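# Reseat lid on plate and place both atop reader

## Task

In the powered-off reader, the lid has slipped backward on its plate and now catches on the lip of the slot, so drawing the carrier out would knock it off. Push the lid back into its proper seat on the plate, then put the plate with its lid on the top surface of the reader. A bent wire is available on the bench.

## Robot and tools

Robot: two UR7e-type arms, left_arm and right_arm, each ending in a two-finger parallel gripper (50 mm max opening). The fingers point along the gripper's +z axis and close along its x axis. end_effector_position is the point midway between the pads; fingertips extend 17.5 mm past it. A wrist block of varying shape sticks out up to 12 cm toward the gripper's -y side and turns with it.

Frames: the scene frame has its origin at table-top height midway between the nominal bases, +z up, +x out over the table, left_arm on +y (not the image side). Real base positions: left_arm (+0.059, +0.388, 0) m, right_arm (-0.068, -0.468, 0) m, each turned only slightly about z. Every hand pose, velocity and target in results is given in that arm's own base frame; offsets also run along that arm's base axes, and rotations turn about the Hand target's position. Printed poses can be off by a few cm.

The 18-number row (used by execute_actions and move): left_arm dx, dy, dz, rx, ry, rz, left gripper position, force_limit, speed, then the same nine for right_arm. All in [-1, 1]. The six pose numbers are an offset, not a pose: they count from the arm's Hand target as it stood when the action or move began, never from the previous row. Scale: 1.0 = 0.6 m for dx/dy/dz and 180 degrees for rx/ry/rz (taken together as a rotation vector). Repeating the same offset in a new call moves the arm further. To leave an arm alone, send 0 for its six pose numbers and resend its last three gripper numbers (a 0 there is a real command). Orientation commands are clipped to 32 degrees from the measured orientation each step.

Gripper numbers are absolute settings: position +1 = fully open, about -0.65 = pads meeting, -1 = close until blocked (use this to grip). force_limit: -1 about 20 N, 0 about 102 N, +1 about 185 N per pad. speed: -1 = 20 mm/s, 0 = 85, +1 = 150. Both default to +1. New force or speed only applies after a position change of at least 0.01; to grip more gently, open first.

Tools:
- execute_actions(actions, cameras): actions is a list of actions; each action is up to 15 rows, each row one 1/30 s step, the last row held through step 15. Returns robot state; images only for an empty list or when cameras names them.
- move(target, speed, blend, stop_force, zero, blocking, cameras): drives each gripper on a straight line to the offset in target (one row, or up to 15 rows, all offsets from the same starting Hand targets). speed in m/s, 0.002-3.6, default 0.25 (turns up to twice that in rad/s), one value or one per target. blend in m rounds corners in a list; 0 stops at each. stop_force in N, 3-120, ends an arm's path when it feels that much push; the arm backs off to just before the push and that becomes its Hand target. Don't rely on it when the gripper also rotates; omit it when moving away from something being pressed. zero (default true) re-zeroes before the move. blocking=false returns after 0.5 s (not allowed with stop_force). Paths ignore obstacles and the other arm; 10 s cap. Result adds a move: line, e.g. done, off_target, moving, held, fault, and limits such as paced (pose clipped) or held (a check withheld steps).
- wait(seconds, cameras): 0-3600 s, sends nothing new; a running move continues.
- stop(cameras): brakes a running move; fingers keep going.
- zoom_image(camera, region=[x0,y0,x1,y1]): pixels, at most 504x504, from the latest image.
- zero_wrist_force(arm): tares that arm's wrist sensor.
- read_manual(section): licence text only.
- finished_scene(scene): scene number 1 or 2; irreversible.

Cameras (896x504 each): cam_head_left, cam_head_right, cam_high, cam_low, cam_left_wrist, cam_right_wrist.

Reading results: Hand target is the last commanded pose after clipping; the gripper may rest short of it, and a follow-up offset can close the gap. object_status: 0 moving, 1 blocked while opening, 2 blocked while closing (a grip), 3 reached position or pads met (usually nothing held). Opening in mm is about (250 - position_measured) x 0.202. Wrist force/torque are in the end effector's axes; a third line gives the peak since last shown. Joint torques include the drive's full output, not just contact.

Hazards: keep everything on the table; nothing may be left off it. Avoid dropping, releasing moving parts, slamming, and hard presses. An arm is stiff, so aiming even slightly beyond a firm contact can fault it. A net force near 150 N (plus or minus 25) or a joint reaching its load limit (wrists 25.7 N m, others 138) stops the arm for 10 s; so does a wrist joint lagging more than 0.9 degrees or a shoulder/elbow more than 7.5 degrees behind plan. Arm-to-arm contact or gripping the other arm's fingers can end the scene. Don't route a path near an arm's own base; go around. Motors overheat from holding loads or stretching out: MOTOR HOT at 70 C, brake stop at 85 C for 30-60 s. Faster moves overshoot and hit harder.

Each tool is called by a JSON object that holds its "api" and its "payload".

## Session

{"api": "execute_actions", "payload": {"actions": []}}

Scene clock: 0.00 s.
left_arm: end_effector_position=(+0.8805, -0.1608, +0.2792) position_measured=2 object_status=3 end_effector_quat_wxyz=(-0.154, +0.714, +0.542, +0.414) | right_arm: end_effector_position=(+0.1701, +0.1265, +0.1300) position_measured=3 object_status=3 end_effector_quat_wxyz=(+0.073, +0.577, +0.790, -0.194)
Joint positions: left_arm=[-0.569 -0.653 0.61 -1.524 -0.655 -0.299] | right_arm=[4.453 -1.112 -2.384 -1.633 1.576 1.001]
Joint velocities: within noise
Joint torques (N m): no reading
Motor temperatures (°C): left_arm=[33 37 29 45 43 37] | right_arm=[29 26 43 43 44 43]
Wrist force (N): no reading
Wrist torque (N m): no reading
Wrist force, peak (N): no reading
Hand target: left_arm +0.8805, -0.1608, +0.2792; -0.154, +0.714, +0.542, +0.414 | right_arm +0.1701, +0.1265, +0.1300; +0.073, +0.577, +0.790, -0.194
Tool commands: left_gripper/position=+1.0 left_gripper/force_limit=+1.0 left_gripper/speed=+1.0 right_gripper/position=+1.0 right_gripper/force_limit=+1.0 right_gripper/speed=+1.0

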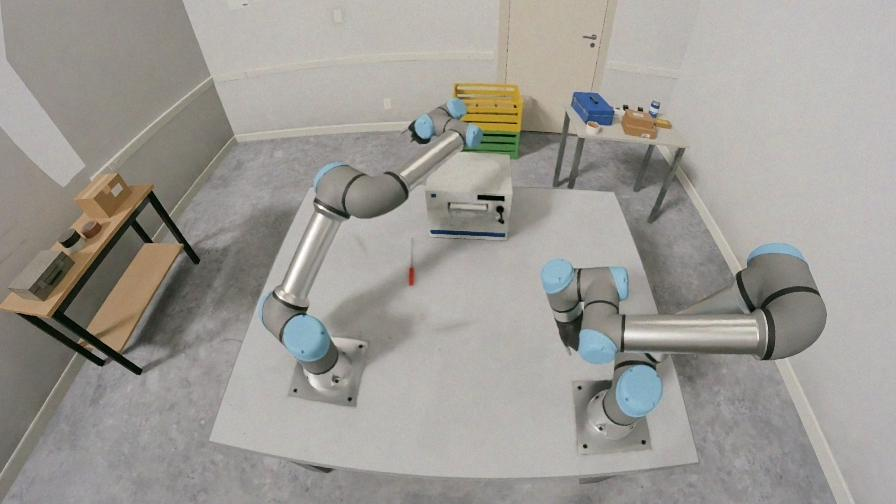

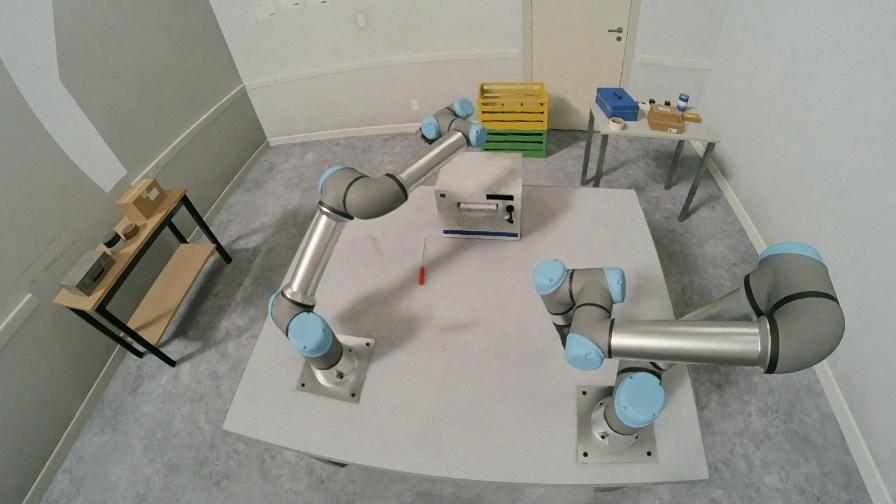

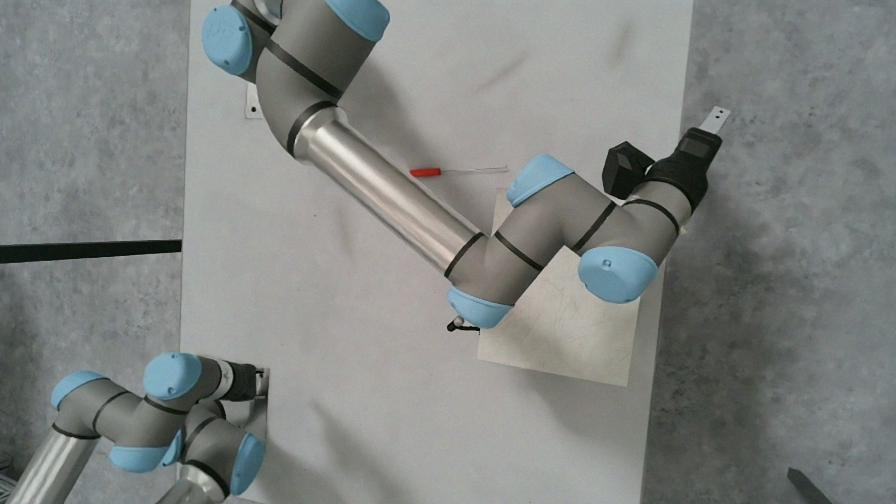

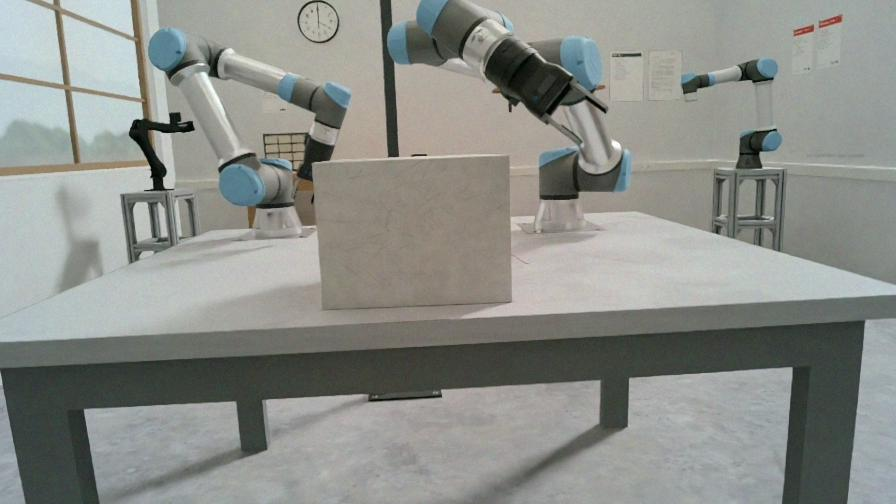

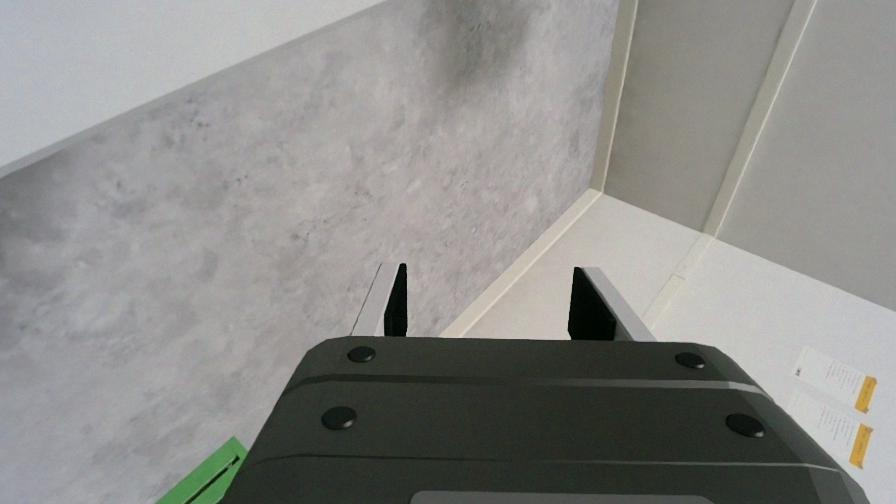

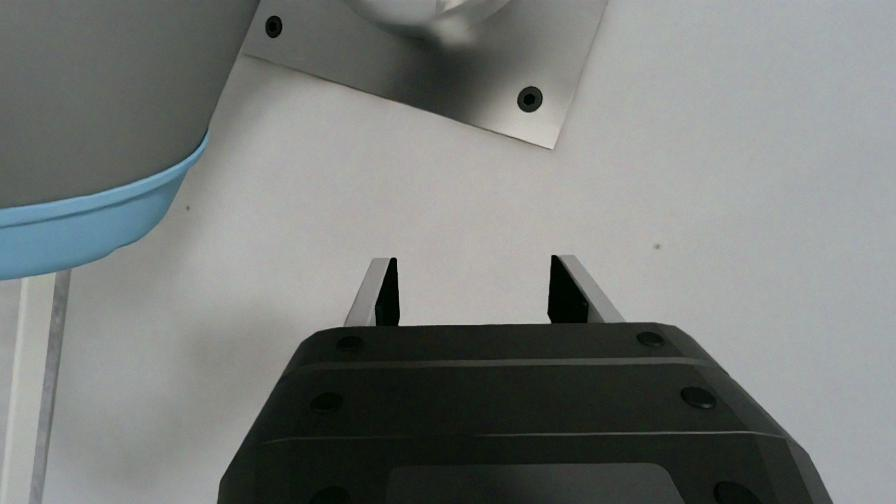

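{"api": "zoom_image", "payload": {"camera": "cam_head_left", "region": [400, 140, 540, 300]}}

{"api": "zoom_image", "payload": {"camera": "cam_head_right", "region": [400, 140, 540, 300]}}

{"api": "zoom_image", "payload": {"camera": "cam_high", "region": [380, 120, 700, 400]}}

Scaled by 3.150.

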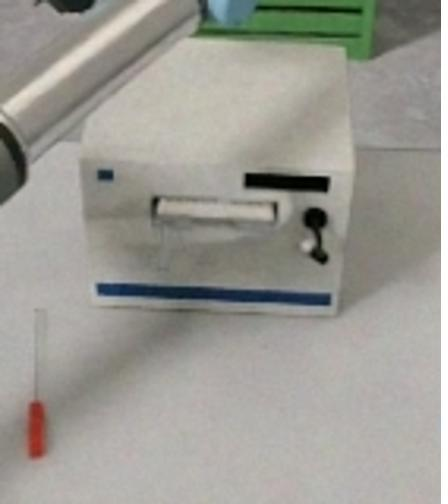

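Scaled by 3.150.

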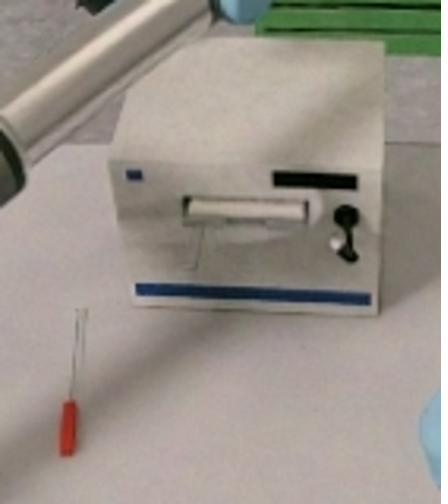

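Scaled by 1.575.

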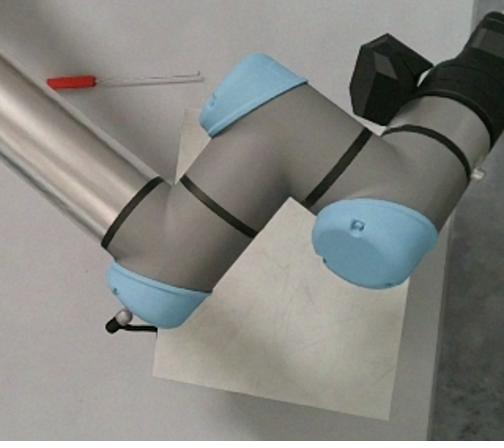

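{"api": "move", "payload": {"target": [[-0.05,0,0.3,0,0,0,1,1,1,0,0,0,0,0,0,1,1,1],[-0.6,-0.3,0.35,-0.2874,-0.1711,-0.1052,1,1,1,0,0,0,0,0,0,1,1,1]], "speed": 0.4, "blend": [0.05,0], "cameras": ["cam_head_left","cam_high"]}}

Scene clock: 148.63 s.
left_arm: end_effector_position=(+0.5205, -0.3407, +0.4892) position_measured=2 object_status=3 end_effector_quat_wxyz=(+0.379, +0.654, +0.567, +0.327) | right_arm: end_effector_position=(+0.1701, +0.1265, +0.1300) position_measured=3 object_status=3 end_effector_quat_wxyz=(+0.073, +0.577, +0.790, -0.194)
Joint positions: left_arm=[-1.118 -1.698 1.788 -2.433 -0.772 -0.635] | right_arm=[4.453 -1.112 -2.384 -1.633 1.576 1.001]
Joint torques (N m): left_arm=[-11.64 -29.61 -16.32 -4.49 2.61 1.39] | right_arm=[0.66 3.55 21.24 1.82 0.18 -0.26]
Wrist force (N): left_arm=[-1.2 1.7 1.9] | right_arm=[-0.3 0.0 -0.7]
Wrist torque (N m): left_arm=[0.33 0.22 -0.11] | right_arm=[0.00 0.04 0.00]
Wrist force, peak (N): left_arm=[-1.9 -0.2 2.3] | right_arm=[-0.2 0.2 -0.9]
Hand target: left_arm +0.5205, -0.3408, +0.4892; +0.379, +0.654, +0.567, +0.327 | right_arm +0.1701, +0.1265, +0.1300; +0.073, +0.577, +0.790, -0.194
Off the commanded pose: left_arm 0.000 m, 0 deg | right_arm 0.000 m, 0 deg.
move: done

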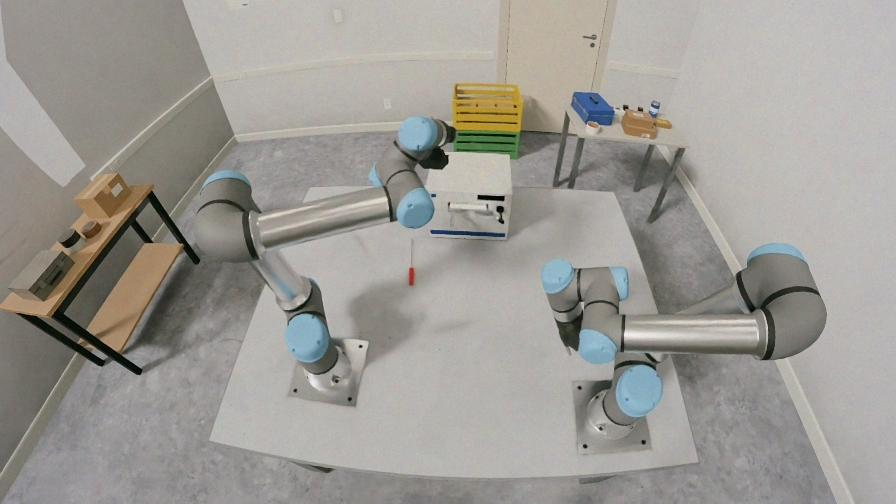

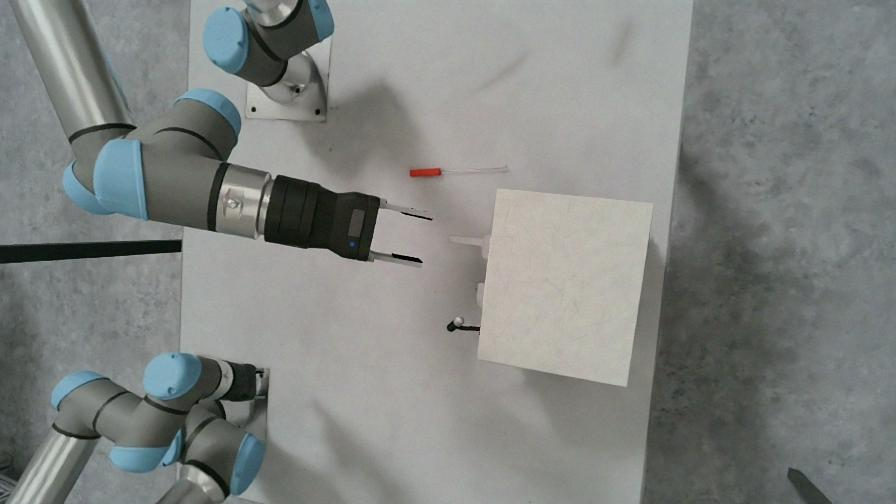

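{"api": "zoom_image", "payload": {"camera": "cam_high", "region": [390, 150, 670, 400]}}

{"api": "zoom_image", "payload": {"camera": "cam_head_left", "region": [400, 140, 540, 300]}}

{"api": "move", "payload": {"target": [-0.399,-0.143,-0.449,0,0,0,1,1,1,0,0,0,0,0,0,1,1,1], "speed": 0.3, "cameras": ["cam_left_wrist","cam_high"]}}

Scaled by 1.800.

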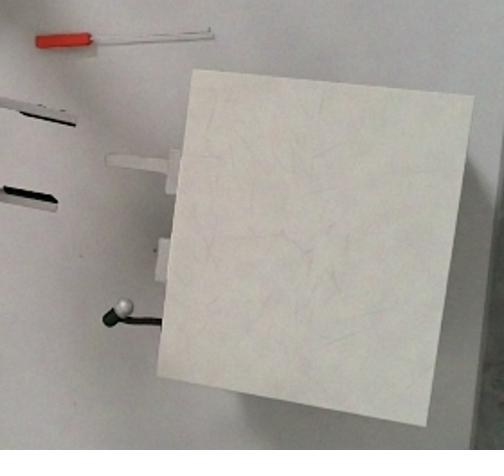

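Scaled by 3.150.

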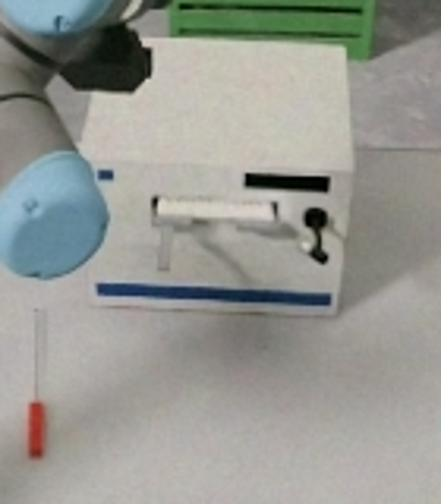

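Scene clock: 155.63 s.
left_arm: end_effector_position=(+0.2811, -0.4266, +0.2198) position_measured=2 object_status=3 end_effector_quat_wxyz=(+0.379, +0.654, +0.567, +0.327) | right_arm: end_effector_position=(+0.1701, +0.1265, +0.1300) position_measured=3 object_status=3 end_effector_quat_wxyz=(+0.073, +0.577, +0.790, -0.194)
Joint positions: left_arm=[-1.763 -1.672 2.292 -2.107 -0.525 -1.669] | right_arm=[4.453 -1.112 -2.384 -1.633 1.576 1.001]
Joint torques (N m): left_arm=[-10.8 -7.01 -34.36 -0.91 0.49 -1.91] | right_arm=[0.73 3.12 21.62 1.81 0.19 -0.29]
Wrist force (N): left_arm=[-1.1 1.4 1.8] | right_arm=[-0.2 0.1 -0.1]
Wrist torque (N m): left_arm=[0.28 0.23 0.08] | right_arm=[0.02 0.04 0.00]
Wrist force, peak (N): left_arm=[-0.5 3.6 2.2] | right_arm=[-0.5 -0.1 -0.9]
Hand target: left_arm +0.2811, -0.4266, +0.2198; +0.379, +0.654, +0.567, +0.327 | right_arm +0.1701, +0.1265, +0.1300; +0.073, +0.577, +0.790, -0.194
Off the commanded pose: left_arm 0.000 m, 0 deg | right_arm 0.000 m, 0 deg.
move: done
Images, in order (width x height): cam_high 896x504, cam_left_wrist 896x504.

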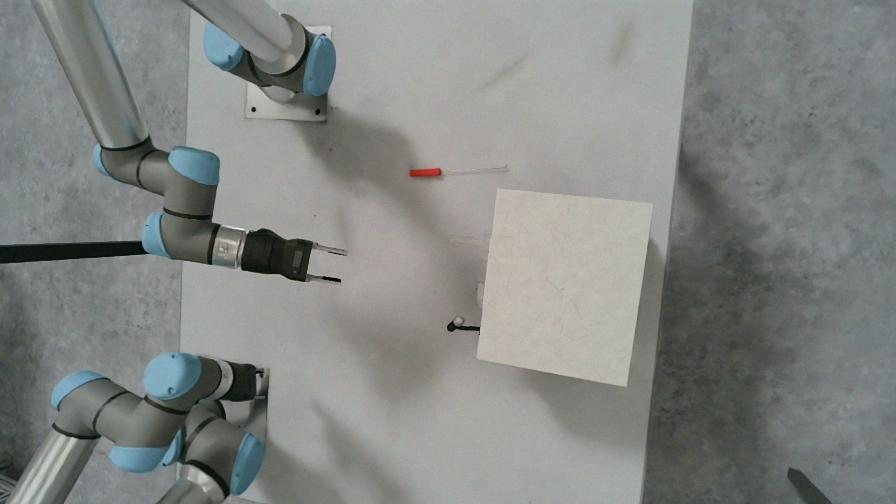

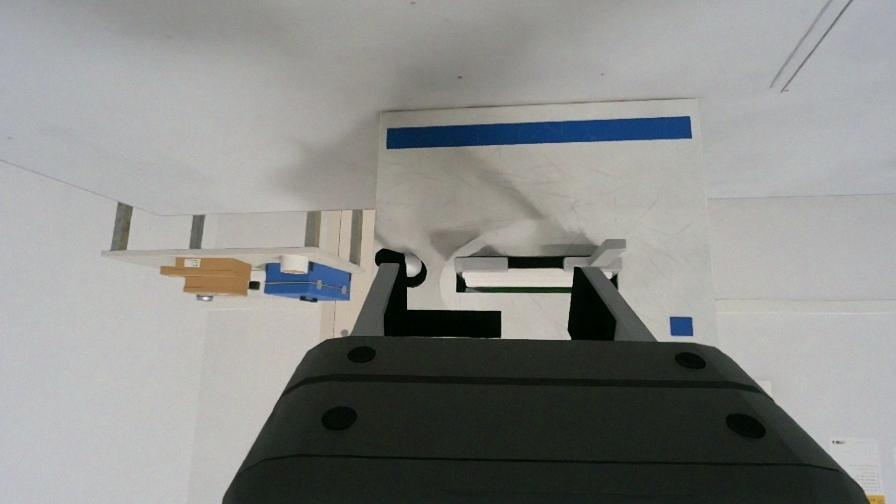

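{"api": "zoom_image", "payload": {"camera": "cam_left_wrist", "region": [360, 200, 720, 350]}}

Scaled by 1.400.

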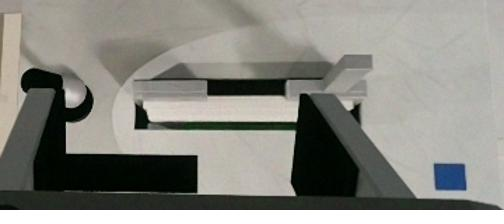

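{"api": "move", "payload": {"target": [0.2777,0.0465,-0.0163,-0.01,-0.0995,0.0264,1,1,1,0,0,0,0,0,0,1,1,1], "speed": 0.25, "cameras": ["cam_left_wrist"]}}

{"api": "zoom_image", "payload": {"camera": "cam_left_wrist", "region": [300, 80, 720, 316]}}

Scene clock: 229.57 s.
left_arm: end_effector_position=(+0.4477, -0.3987, +0.2100) position_measured=2 object_status=3 end_effector_quat_wxyz=(+0.458, +0.565, +0.533, +0.431) | right_arm: end_effector_position=(+0.1701, +0.1265, +0.1300) position_measured=3 object_status=3 end_effector_quat_wxyz=(+0.073, +0.577, +0.790, -0.194)
Joint positions: left_arm=[-1.416 -1.146 2.287 -3.5 -0.298 -0.762] | right_arm=[4.453 -1.112 -2.384 -1.633 1.576 1.001]
Joint torques (N m): left_arm=[9.75 -20.42 -23.66 -3.83 0.09 1.22] | right_arm=[0.96 3.4 21.01 1.76 0.27 -0.36]
Wrist force (N): left_arm=[-0.9 1.9 2.6] | right_arm=[-0.2 0.1 -0.2]
Wrist torque (N m): left_arm=[0.41 0.18 -0.13] | right_arm=[0.02 0.03 0.00]
Wrist force, peak (N): left_arm=[-1.2 1.8 4.1] | right_arm=[-0.4 0.1 -0.9]
Hand target: left_arm +0.4477, -0.3987, +0.2100; +0.459, +0.565, +0.533, +0.431 | right_arm +0.1701, +0.1265, +0.1300; +0.073, +0.577, +0.790, -0.194
Off the commanded pose: left_arm 0.000 m, 0 deg | right_arm 0.000 m, 0 deg.
move: done

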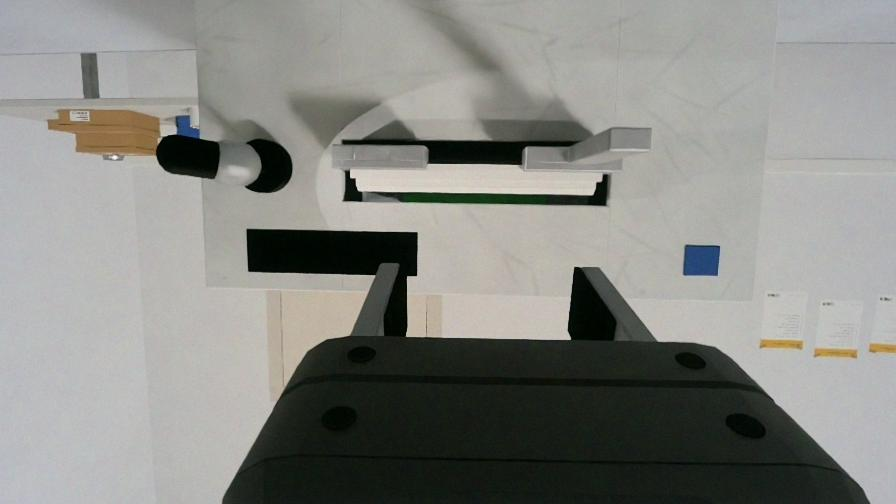

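Scaled by 1.200.

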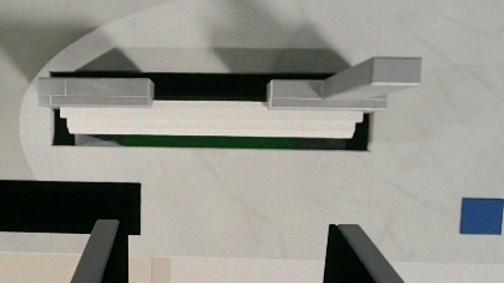

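{"api": "zoom_image", "payload": {"camera": "cam_left_wrist", "region": [320, 120, 500, 220]}}

{"api": "zoom_image", "payload": {"camera": "cam_left_wrist", "region": [480, 120, 660, 220]}}

Scaled by 2.800.

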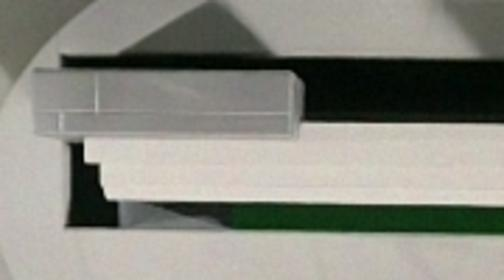

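Scaled by 2.800.

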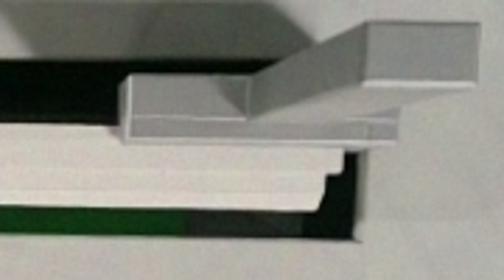

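{"api": "move", "payload": {"target": [0.1355,-0.002,-0.006,0.001,0.01665,0,-0.6,1,1,0,0,0,0,0,0,1,1,1], "speed": 0.2, "cameras": ["cam_left_wrist","cam_high"]}}

{"api": "zoom_image", "payload": {"camera": "cam_left_wrist", "region": [220, 80, 500, 260]}}

{"api": "zoom_image", "payload": {"camera": "cam_left_wrist", "region": [460, 80, 740, 260]}}

Scene clock: 276.83 s.
left_arm: end_effector_position=(+0.5289, -0.3998, +0.2065) position_measured=242 object_status=3 end_effector_quat_wxyz=(+0.444, +0.577, +0.544, +0.417) | right_arm: end_effector_position=(+0.1701, +0.1265, +0.1300) position_measured=3 object_status=3 end_effector_quat_wxyz=(+0.073, +0.577, +0.790, -0.194)
Joint positions: left_arm=[-1.228 -1.059 2.118 -3.604 -0.476 -0.545] | right_arm=[4.453 -1.112 -2.384 -1.633 1.576 1.001]
Joint torques (N m): left_arm=[9.74 -26.73 -25.75 -4.34 -0.33 1.36] | right_arm=[0.55 2.62 21.04 1.75 0.19 -0.34]
Wrist force (N): left_arm=[-1.3 2.0 2.7] | right_arm=[0.2 0.1 -0.4]
Wrist torque (N m): left_arm=[0.38 0.24 -0.12] | right_arm=[0.01 -0.02 0.01]
Wrist force, peak (N): left_arm=[-1.1 2.4 3.8] | right_arm=[-0.1 -0.1 -1.1]
Hand target: left_arm +0.5290, -0.3999, +0.2064; +0.444, +0.577, +0.544, +0.417 | right_arm +0.1701, +0.1265, +0.1300; +0.073, +0.577, +0.790, -0.194
Off the commanded pose: left_arm 0.000 m, 0 deg | right_arm 0.000 m, 0 deg.
move: done
Images, in order (width x height): cam_high 896x504, cam_left_wrist 896x504.

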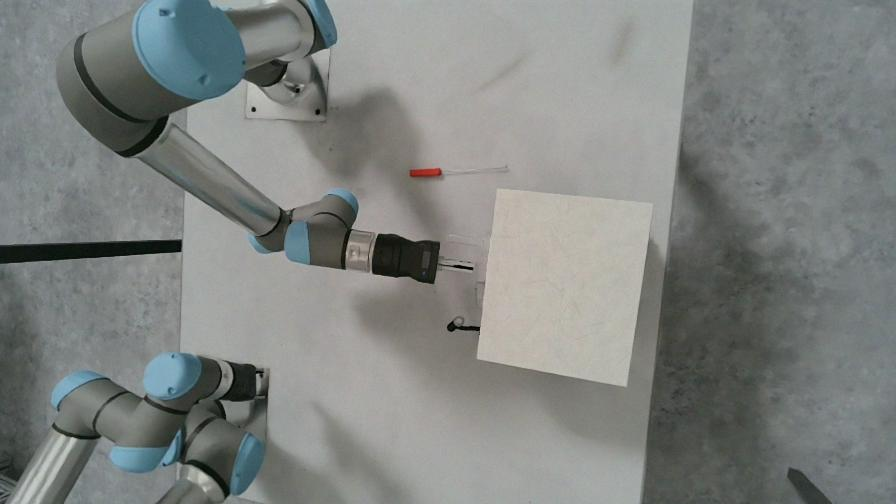

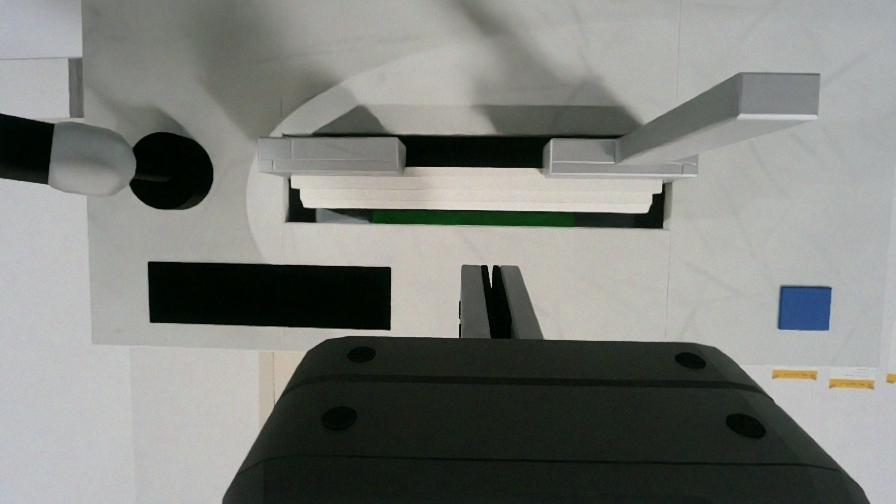

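Scaled by 1.800.

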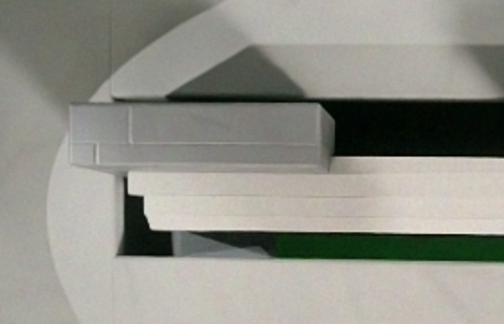

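Scaled by 1.800.

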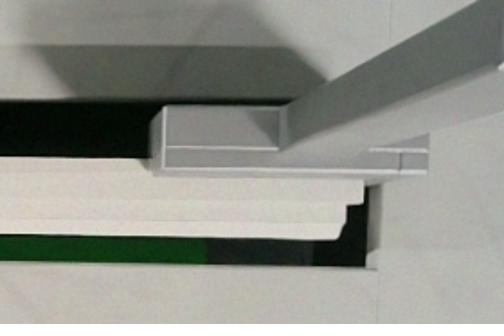

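{"api": "move", "payload": {"target": [0,0,-0.0417,0,0,0,-0.6,1,1,0,0,0,0,0,0,1,1,1], "speed": 0.1, "cameras": ["cam_left_wrist"]}}

{"api": "zoom_image", "payload": {"camera": "cam_left_wrist", "region": [240, 160, 480, 340]}}

{"api": "zoom_image", "payload": {"camera": "cam_left_wrist", "region": [460, 160, 700, 340]}}

{"api": "move", "payload": {"target": [0,0,0.09,0,0,0,-0.6,1,1,0,0,0,0,0,0,1,1,1], "speed": 0.1, "cameras": ["cam_left_wrist"]}}

{"api": "zoom_image", "payload": {"camera": "cam_left_wrist", "region": [220, 40, 500, 240]}}

{"api": "zoom_image", "payload": {"camera": "cam_left_wrist", "region": [440, 40, 720, 240]}}

Scene clock: 297.47 s.
left_arm: end_effector_position=(+0.5290, -0.3998, +0.1815) position_measured=242 object_status=3 end_effector_quat_wxyz=(+0.444, +0.577, +0.544, +0.417) | right_arm: end_effector_position=(+0.1701, +0.1265, +0.1300) position_measured=3 object_status=3 end_effector_quat_wxyz=(+0.073, +0.577, +0.790, -0.194)
Joint positions: left_arm=[-1.228 -0.997 2.121 -3.668 -0.477 -0.545] | right_arm=[4.453 -1.112 -2.384 -1.633 1.576 1.001]
Joint torques (N m): left_arm=[1.07 -27.41 -24.26 -4.23 0.03 1.34] | right_arm=[1.02 3.12 21.02 1.8 0.14 -0.4]
Wrist force (N): left_arm=[-1.2 2.1 2.7] | right_arm=[0.1 0.2 -0.6]
Wrist torque (N m): left_arm=[0.40 0.23 -0.11] | right_arm=[0.04 -0.02 0.00]
Wrist force, peak (N): left_arm=[-1.2 2.9 2.4] | right_arm=[-0.4 -0.3 -1.1]
Hand target: left_arm +0.5290, -0.3999, +0.1814; +0.444, +0.577, +0.544, +0.417 | right_arm +0.1701, +0.1265, +0.1300; +0.073, +0.577, +0.790, -0.194
Off the commanded pose: left_arm 0.000 m, 0 deg | right_arm 0.000 m, 0 deg.
move: done

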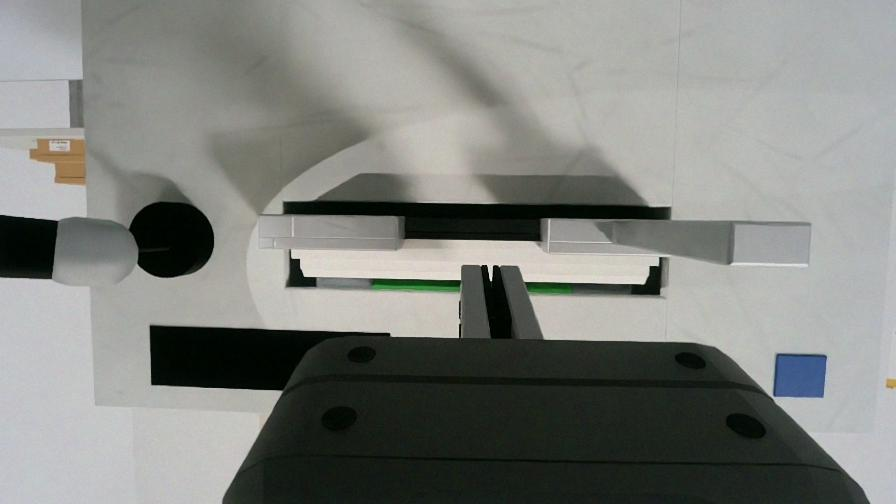

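Scaled by 2.100.

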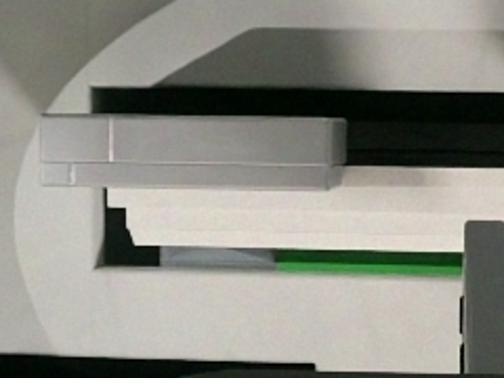

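Scaled by 2.100.

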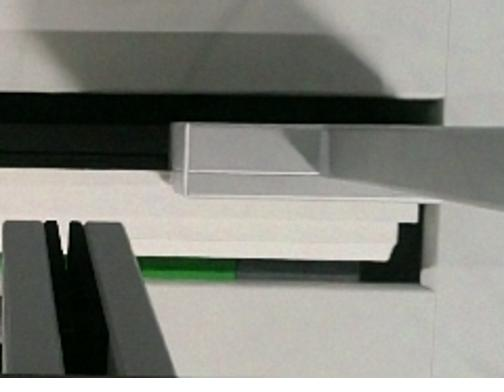

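Scene clock: 298.63 s.
left_arm: end_effector_position=(+0.5290, -0.3998, +0.2354) position_measured=242 object_status=3 end_effector_quat_wxyz=(+0.444, +0.577, +0.544, +0.417) | right_arm: end_effector_position=(+0.1701, +0.1265, +0.1300) position_measured=3 object_status=3 end_effector_quat_wxyz=(+0.073, +0.577, +0.790, -0.194)
Joint positions: left_arm=[-1.227 -1.126 2.109 -3.528 -0.477 -0.544] | right_arm=[4.453 -1.112 -2.384 -1.633 1.576 1.001]
Joint torques (N m): left_arm=[-9.9 -44.69 -27.11 -0.71 0.49 -1.59] | right_arm=[0.45 2.75 21.2 1.81 0.1 -0.37]
Wrist force (N): left_arm=[-1.1 2.1 2.5] | right_arm=[-0.2 0.1 -0.4]
Wrist torque (N m): left_arm=[0.41 0.22 0.04] | right_arm=[0.02 0.02 0.00]
Wrist force, peak (N): left_arm=[-1.2 3.1 2.5] | right_arm=[-0.3 -0.2 -0.8]
Hand target: left_arm +0.5290, -0.3999, +0.2354; +0.444, +0.577, +0.544, +0.417 | right_arm +0.1701, +0.1265, +0.1300; +0.073, +0.577, +0.790, -0.194
Off the commanded pose: left_arm 0.000 m, 0 deg | right_arm 0.000 m, 0 deg.
move: done

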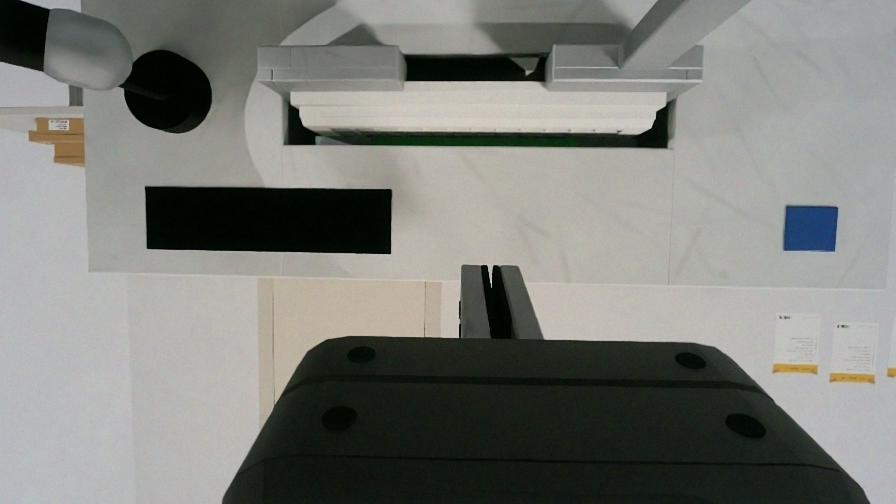

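Scaled by 1.800.

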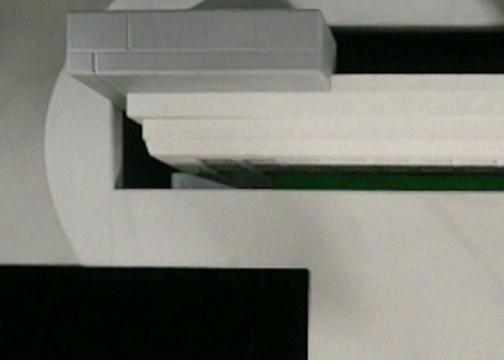

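Scaled by 1.800.

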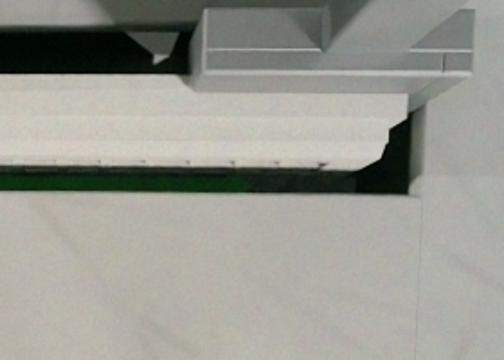

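{"api": "move", "payload": {"target": [[-0.2,0.05,0.1,0,0.05,0,1,1,1,0,0,0,0,0,0,1,1,1],[-0.1817,0.3417,0.108,-0.0201,0.4168,0.0588,1,1,1,0,0,0,0,0,0,1,1,1]], "speed": 0.4, "blend": [0.04,0], "cameras": ["cam_left_wrist","cam_high"]}}

Scene clock: 323.67 s.
left_arm: end_effector_position=(+0.4200, -0.1949, +0.3002) position_measured=3 object_status=3 end_effector_quat_wxyz=(+0.001, +0.649, +0.761, +0.001) | right_arm: end_effector_position=(+0.1701, +0.1265, +0.1300) position_measured=3 object_status=3 end_effector_quat_wxyz=(+0.073, +0.577, +0.790, -0.194)
Joint positions: left_arm=[-0.727 -1.684 1.749 -1.637 -1.57 -0.885] | right_arm=[4.453 -1.112 -2.384 -1.633 1.576 1.001]
Joint torques (N m): left_arm=[9.97 -10.49 -37.96 -1.23 -1.72 0.97] | right_arm=[0.3 3.42 21.36 1.77 0.14 -0.46]
Wrist force (N): left_arm=[-0.7 -0.6 -1.3] | right_arm=[0.0 -0.1 -0.5]
Wrist torque (N m): left_arm=[-0.09 0.11 0.13] | right_arm=[-0.01 0.01 0.00]
Wrist force, peak (N): left_arm=[-1.7 1.6 4.6] | right_arm=[0.1 0.1 -1.1]
Hand target: left_arm +0.4200, -0.1948, +0.3002; +0.000, +0.649, +0.761, +0.000 | right_arm +0.1701, +0.1265, +0.1300; +0.073, +0.577, +0.790, -0.194
Off the commanded pose: left_arm 0.000 m, 0 deg | right_arm 0.000 m, 0 deg.
move: done
Images, in order (width x height): cam_high 896x504, cam_left_wrist 896x504.

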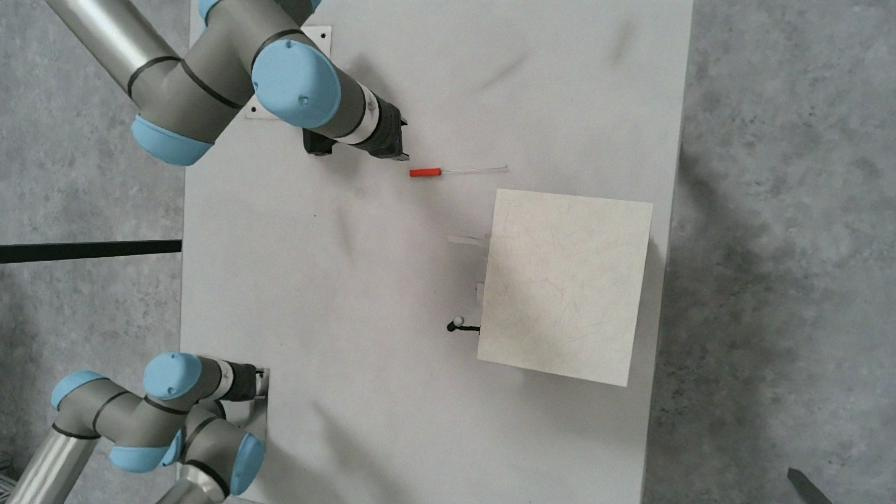

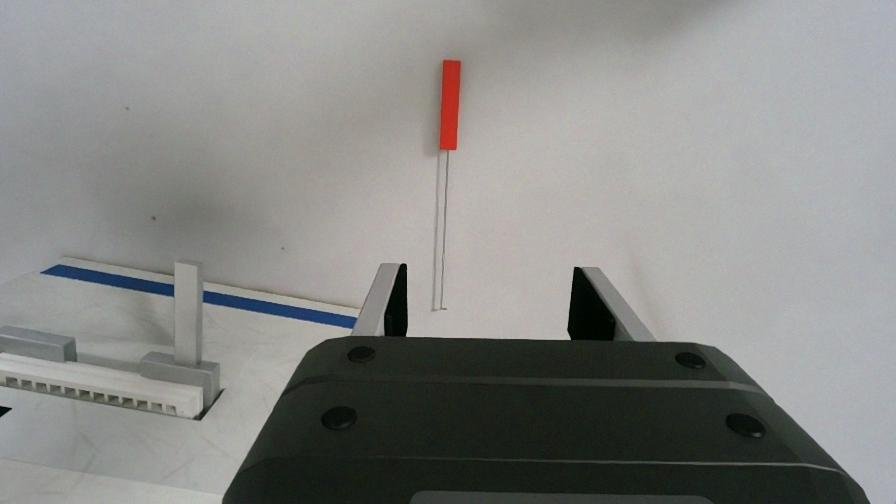

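{"api": "zoom_image", "payload": {"camera": "cam_left_wrist", "region": [400, 240, 490, 330]}}

{"api": "zoom_image", "payload": {"camera": "cam_left_wrist", "region": [0, 250, 300, 440]}}

Scaled by 5.600.

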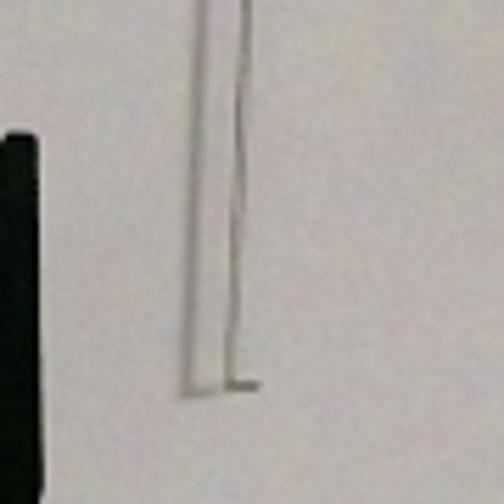

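Scaled by 1.680.

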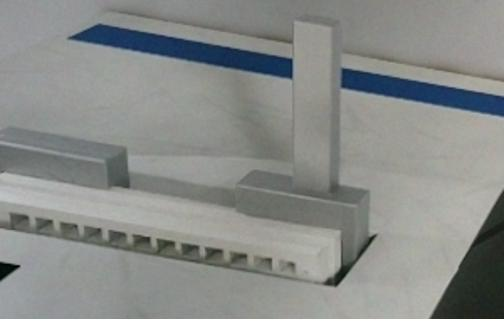

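{"api": "move", "payload": {"target": [[-0.07,-0.0268,-0.33,0,0,-0.01055,1,1,1,0.36,0.22,0.22,-0.265,0.025,0.312,1,1,1],[-0.07,-0.0268,-0.4,0,0,-0.01055,1,1,1,0.643,0.4632,-0.01,-0.5307,0.0497,0.6247,1,1,1],[-0.07,-0.0268,-0.4653,0,0,-0.01055,1,1,1,0.643,0.4632,-0.01,-0.5307,0.0497,0.6247,1,1,1]], "speed": [0.5,0.4,0.15], "blend": [0.05,0,0], "cameras": ["cam_left_wrist","cam_right_wrist","cam_high"]}}

Scene clock: 592.27 s.
left_arm: end_effector_position=(+0.3780, -0.2109, +0.0211) position_measured=3 object_status=3 end_effector_quat_wxyz=(+0.000, +0.662, +0.750, +0.000) | right_arm: end_effector_position=(+0.5559, +0.4044, +0.1240) position_measured=3 object_status=3 end_effector_quat_wxyz=(+0.474, -0.474, +0.525, -0.525)
Joint positions: left_arm=[-0.823 -1.423 2.305 -2.453 -1.57 -0.947] | right_arm=[4.364 -2.174 -1.795 -2.313 -0.247 -0.001]
Joint torques (N m): left_arm=[10.24 -14.19 -7.49 -4.07 1.39 1.22] | right_arm=[-6.59 32.79 20.9 -0.68 -2.04 2.49]
Motor temperatures (°C): left_arm=[30 33 27 41 39 34] | right_arm=[28 25 39 41 41 36]
Wrist force (N): left_arm=[-0.9 -0.8 -1.2] | right_arm=[-1.1 -2.8 -0.1]
Wrist torque (N m): left_arm=[-0.12 0.13 0.26] | right_arm=[-0.66 0.29 -0.07]
Wrist force, peak (N): left_arm=[-0.8 -0.7 -2.6] | right_arm=[-1.0 -3.2 -0.6]
Hand target: left_arm +0.3780, -0.2109, +0.0210; +0.000, +0.662, +0.750, +0.000 | right_arm +0.5559, +0.4044, +0.1240; +0.474, -0.474, +0.525, -0.525
Off the commanded pose: left_arm 0.000 m, 0 deg | right_arm 0.000 m, 0 deg.
move: done
Images, in order (width x height): cam_high 896x504, cam_left_wrist 896x504, cam_right_wrist 896x504.

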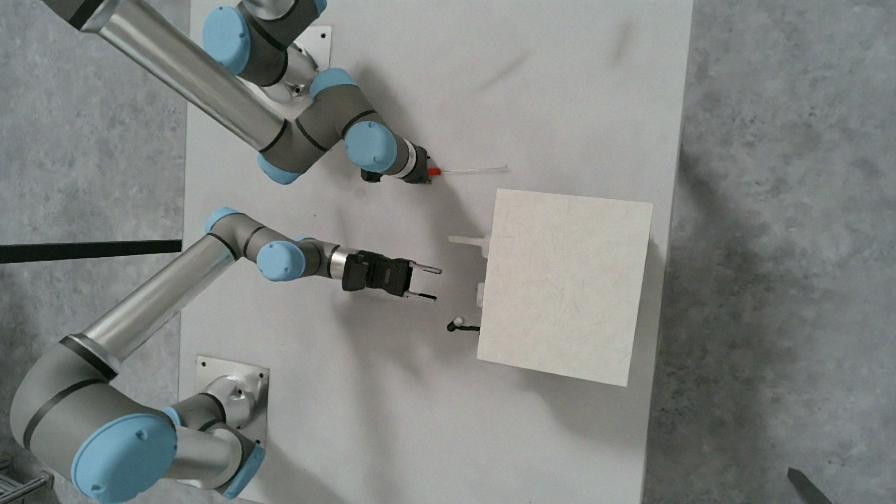

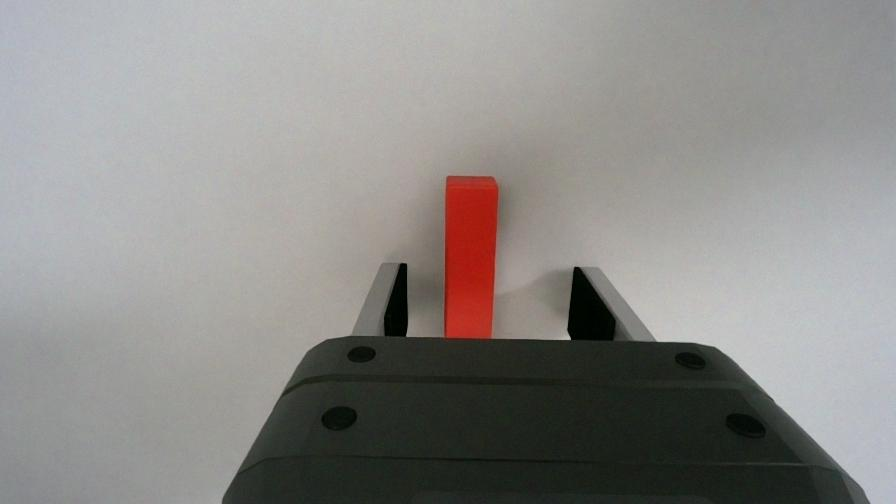

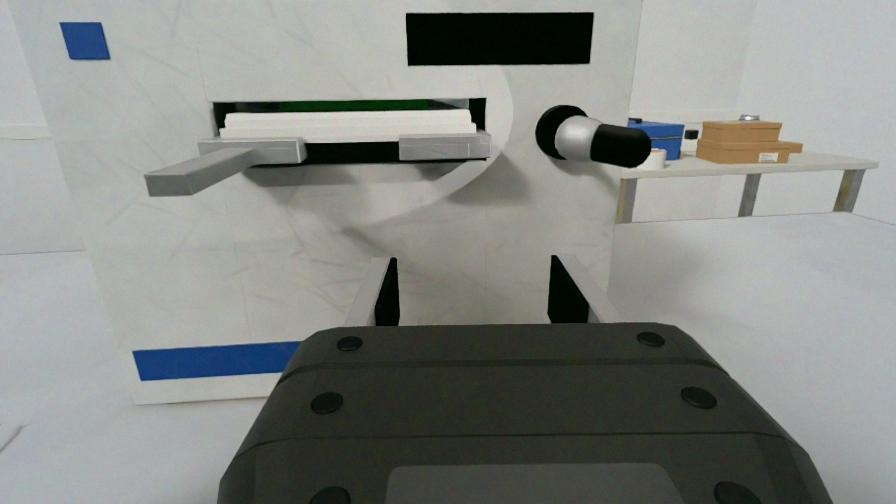

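{"api": "move", "payload": {"target": [0,0,0,0,0,0,-1,-0.5,-0.5,0,0,0,0,0,0,1,1,1]}}

{"api": "zoom_image", "payload": {"camera": "cam_right_wrist", "region": [190, 80, 370, 180]}}

{"api": "zoom_image", "payload": {"camera": "cam_right_wrist", "region": [350, 80, 530, 180]}}

Scene clock: 597.27 s.
left_arm: end_effector_position=(+0.3780, -0.2109, +0.0210) position_measured=183 object_status=2 end_effector_quat_wxyz=(+0.000, +0.662, +0.750, +0.000) | right_arm: end_effector_position=(+0.5559, +0.4044, +0.1240) position_measured=3 object_status=3 end_effector_quat_wxyz=(+0.474, -0.474, +0.525, -0.525)
Joint positions: left_arm=[-0.823 -1.423 2.305 -2.454 -1.57 -0.947] | right_arm=[4.364 -2.174 -1.795 -2.313 -0.247 -0.001]
Joint torques (N m): left_arm=[8.9 -14.33 -8.03 -3.46 -0.62 1.25] | right_arm=[-6.91 33.19 20.69 -0.66 -2.08 2.55]
Wrist force (N): left_arm=[-0.8 -0.9 -1.3] | right_arm=[-0.9 -2.6 0.1]
Wrist torque (N m): left_arm=[-0.13 0.11 0.26] | right_arm=[-0.62 0.26 -0.07]
Wrist force, peak (N): left_arm=[-0.8 -0.9 -1.5] | right_arm=[-1.3 -2.9 -0.1]
Hand target: left_arm +0.3780, -0.2109, +0.0210; +0.000, +0.662, +0.750, +0.000 | right_arm +0.5559, +0.4044, +0.1240; +0.474, -0.474, +0.525, -0.525
Off the commanded pose: left_arm 0.000 m, 0 deg | right_arm 0.000 m, 0 deg.
move: done

Scaled by 2.800.
This view is cut from an older image: the scene may have changed since it was taken.

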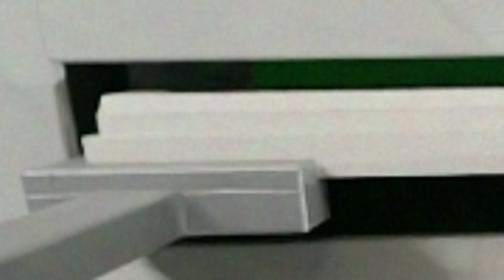

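Scaled by 2.800.
This view is cut from an older image: the scene may have changed since it was taken.

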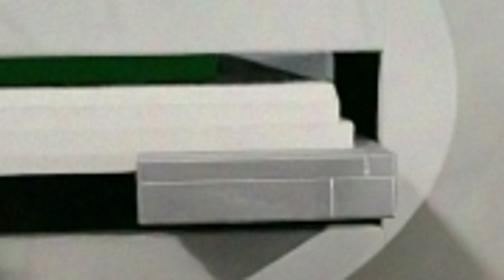

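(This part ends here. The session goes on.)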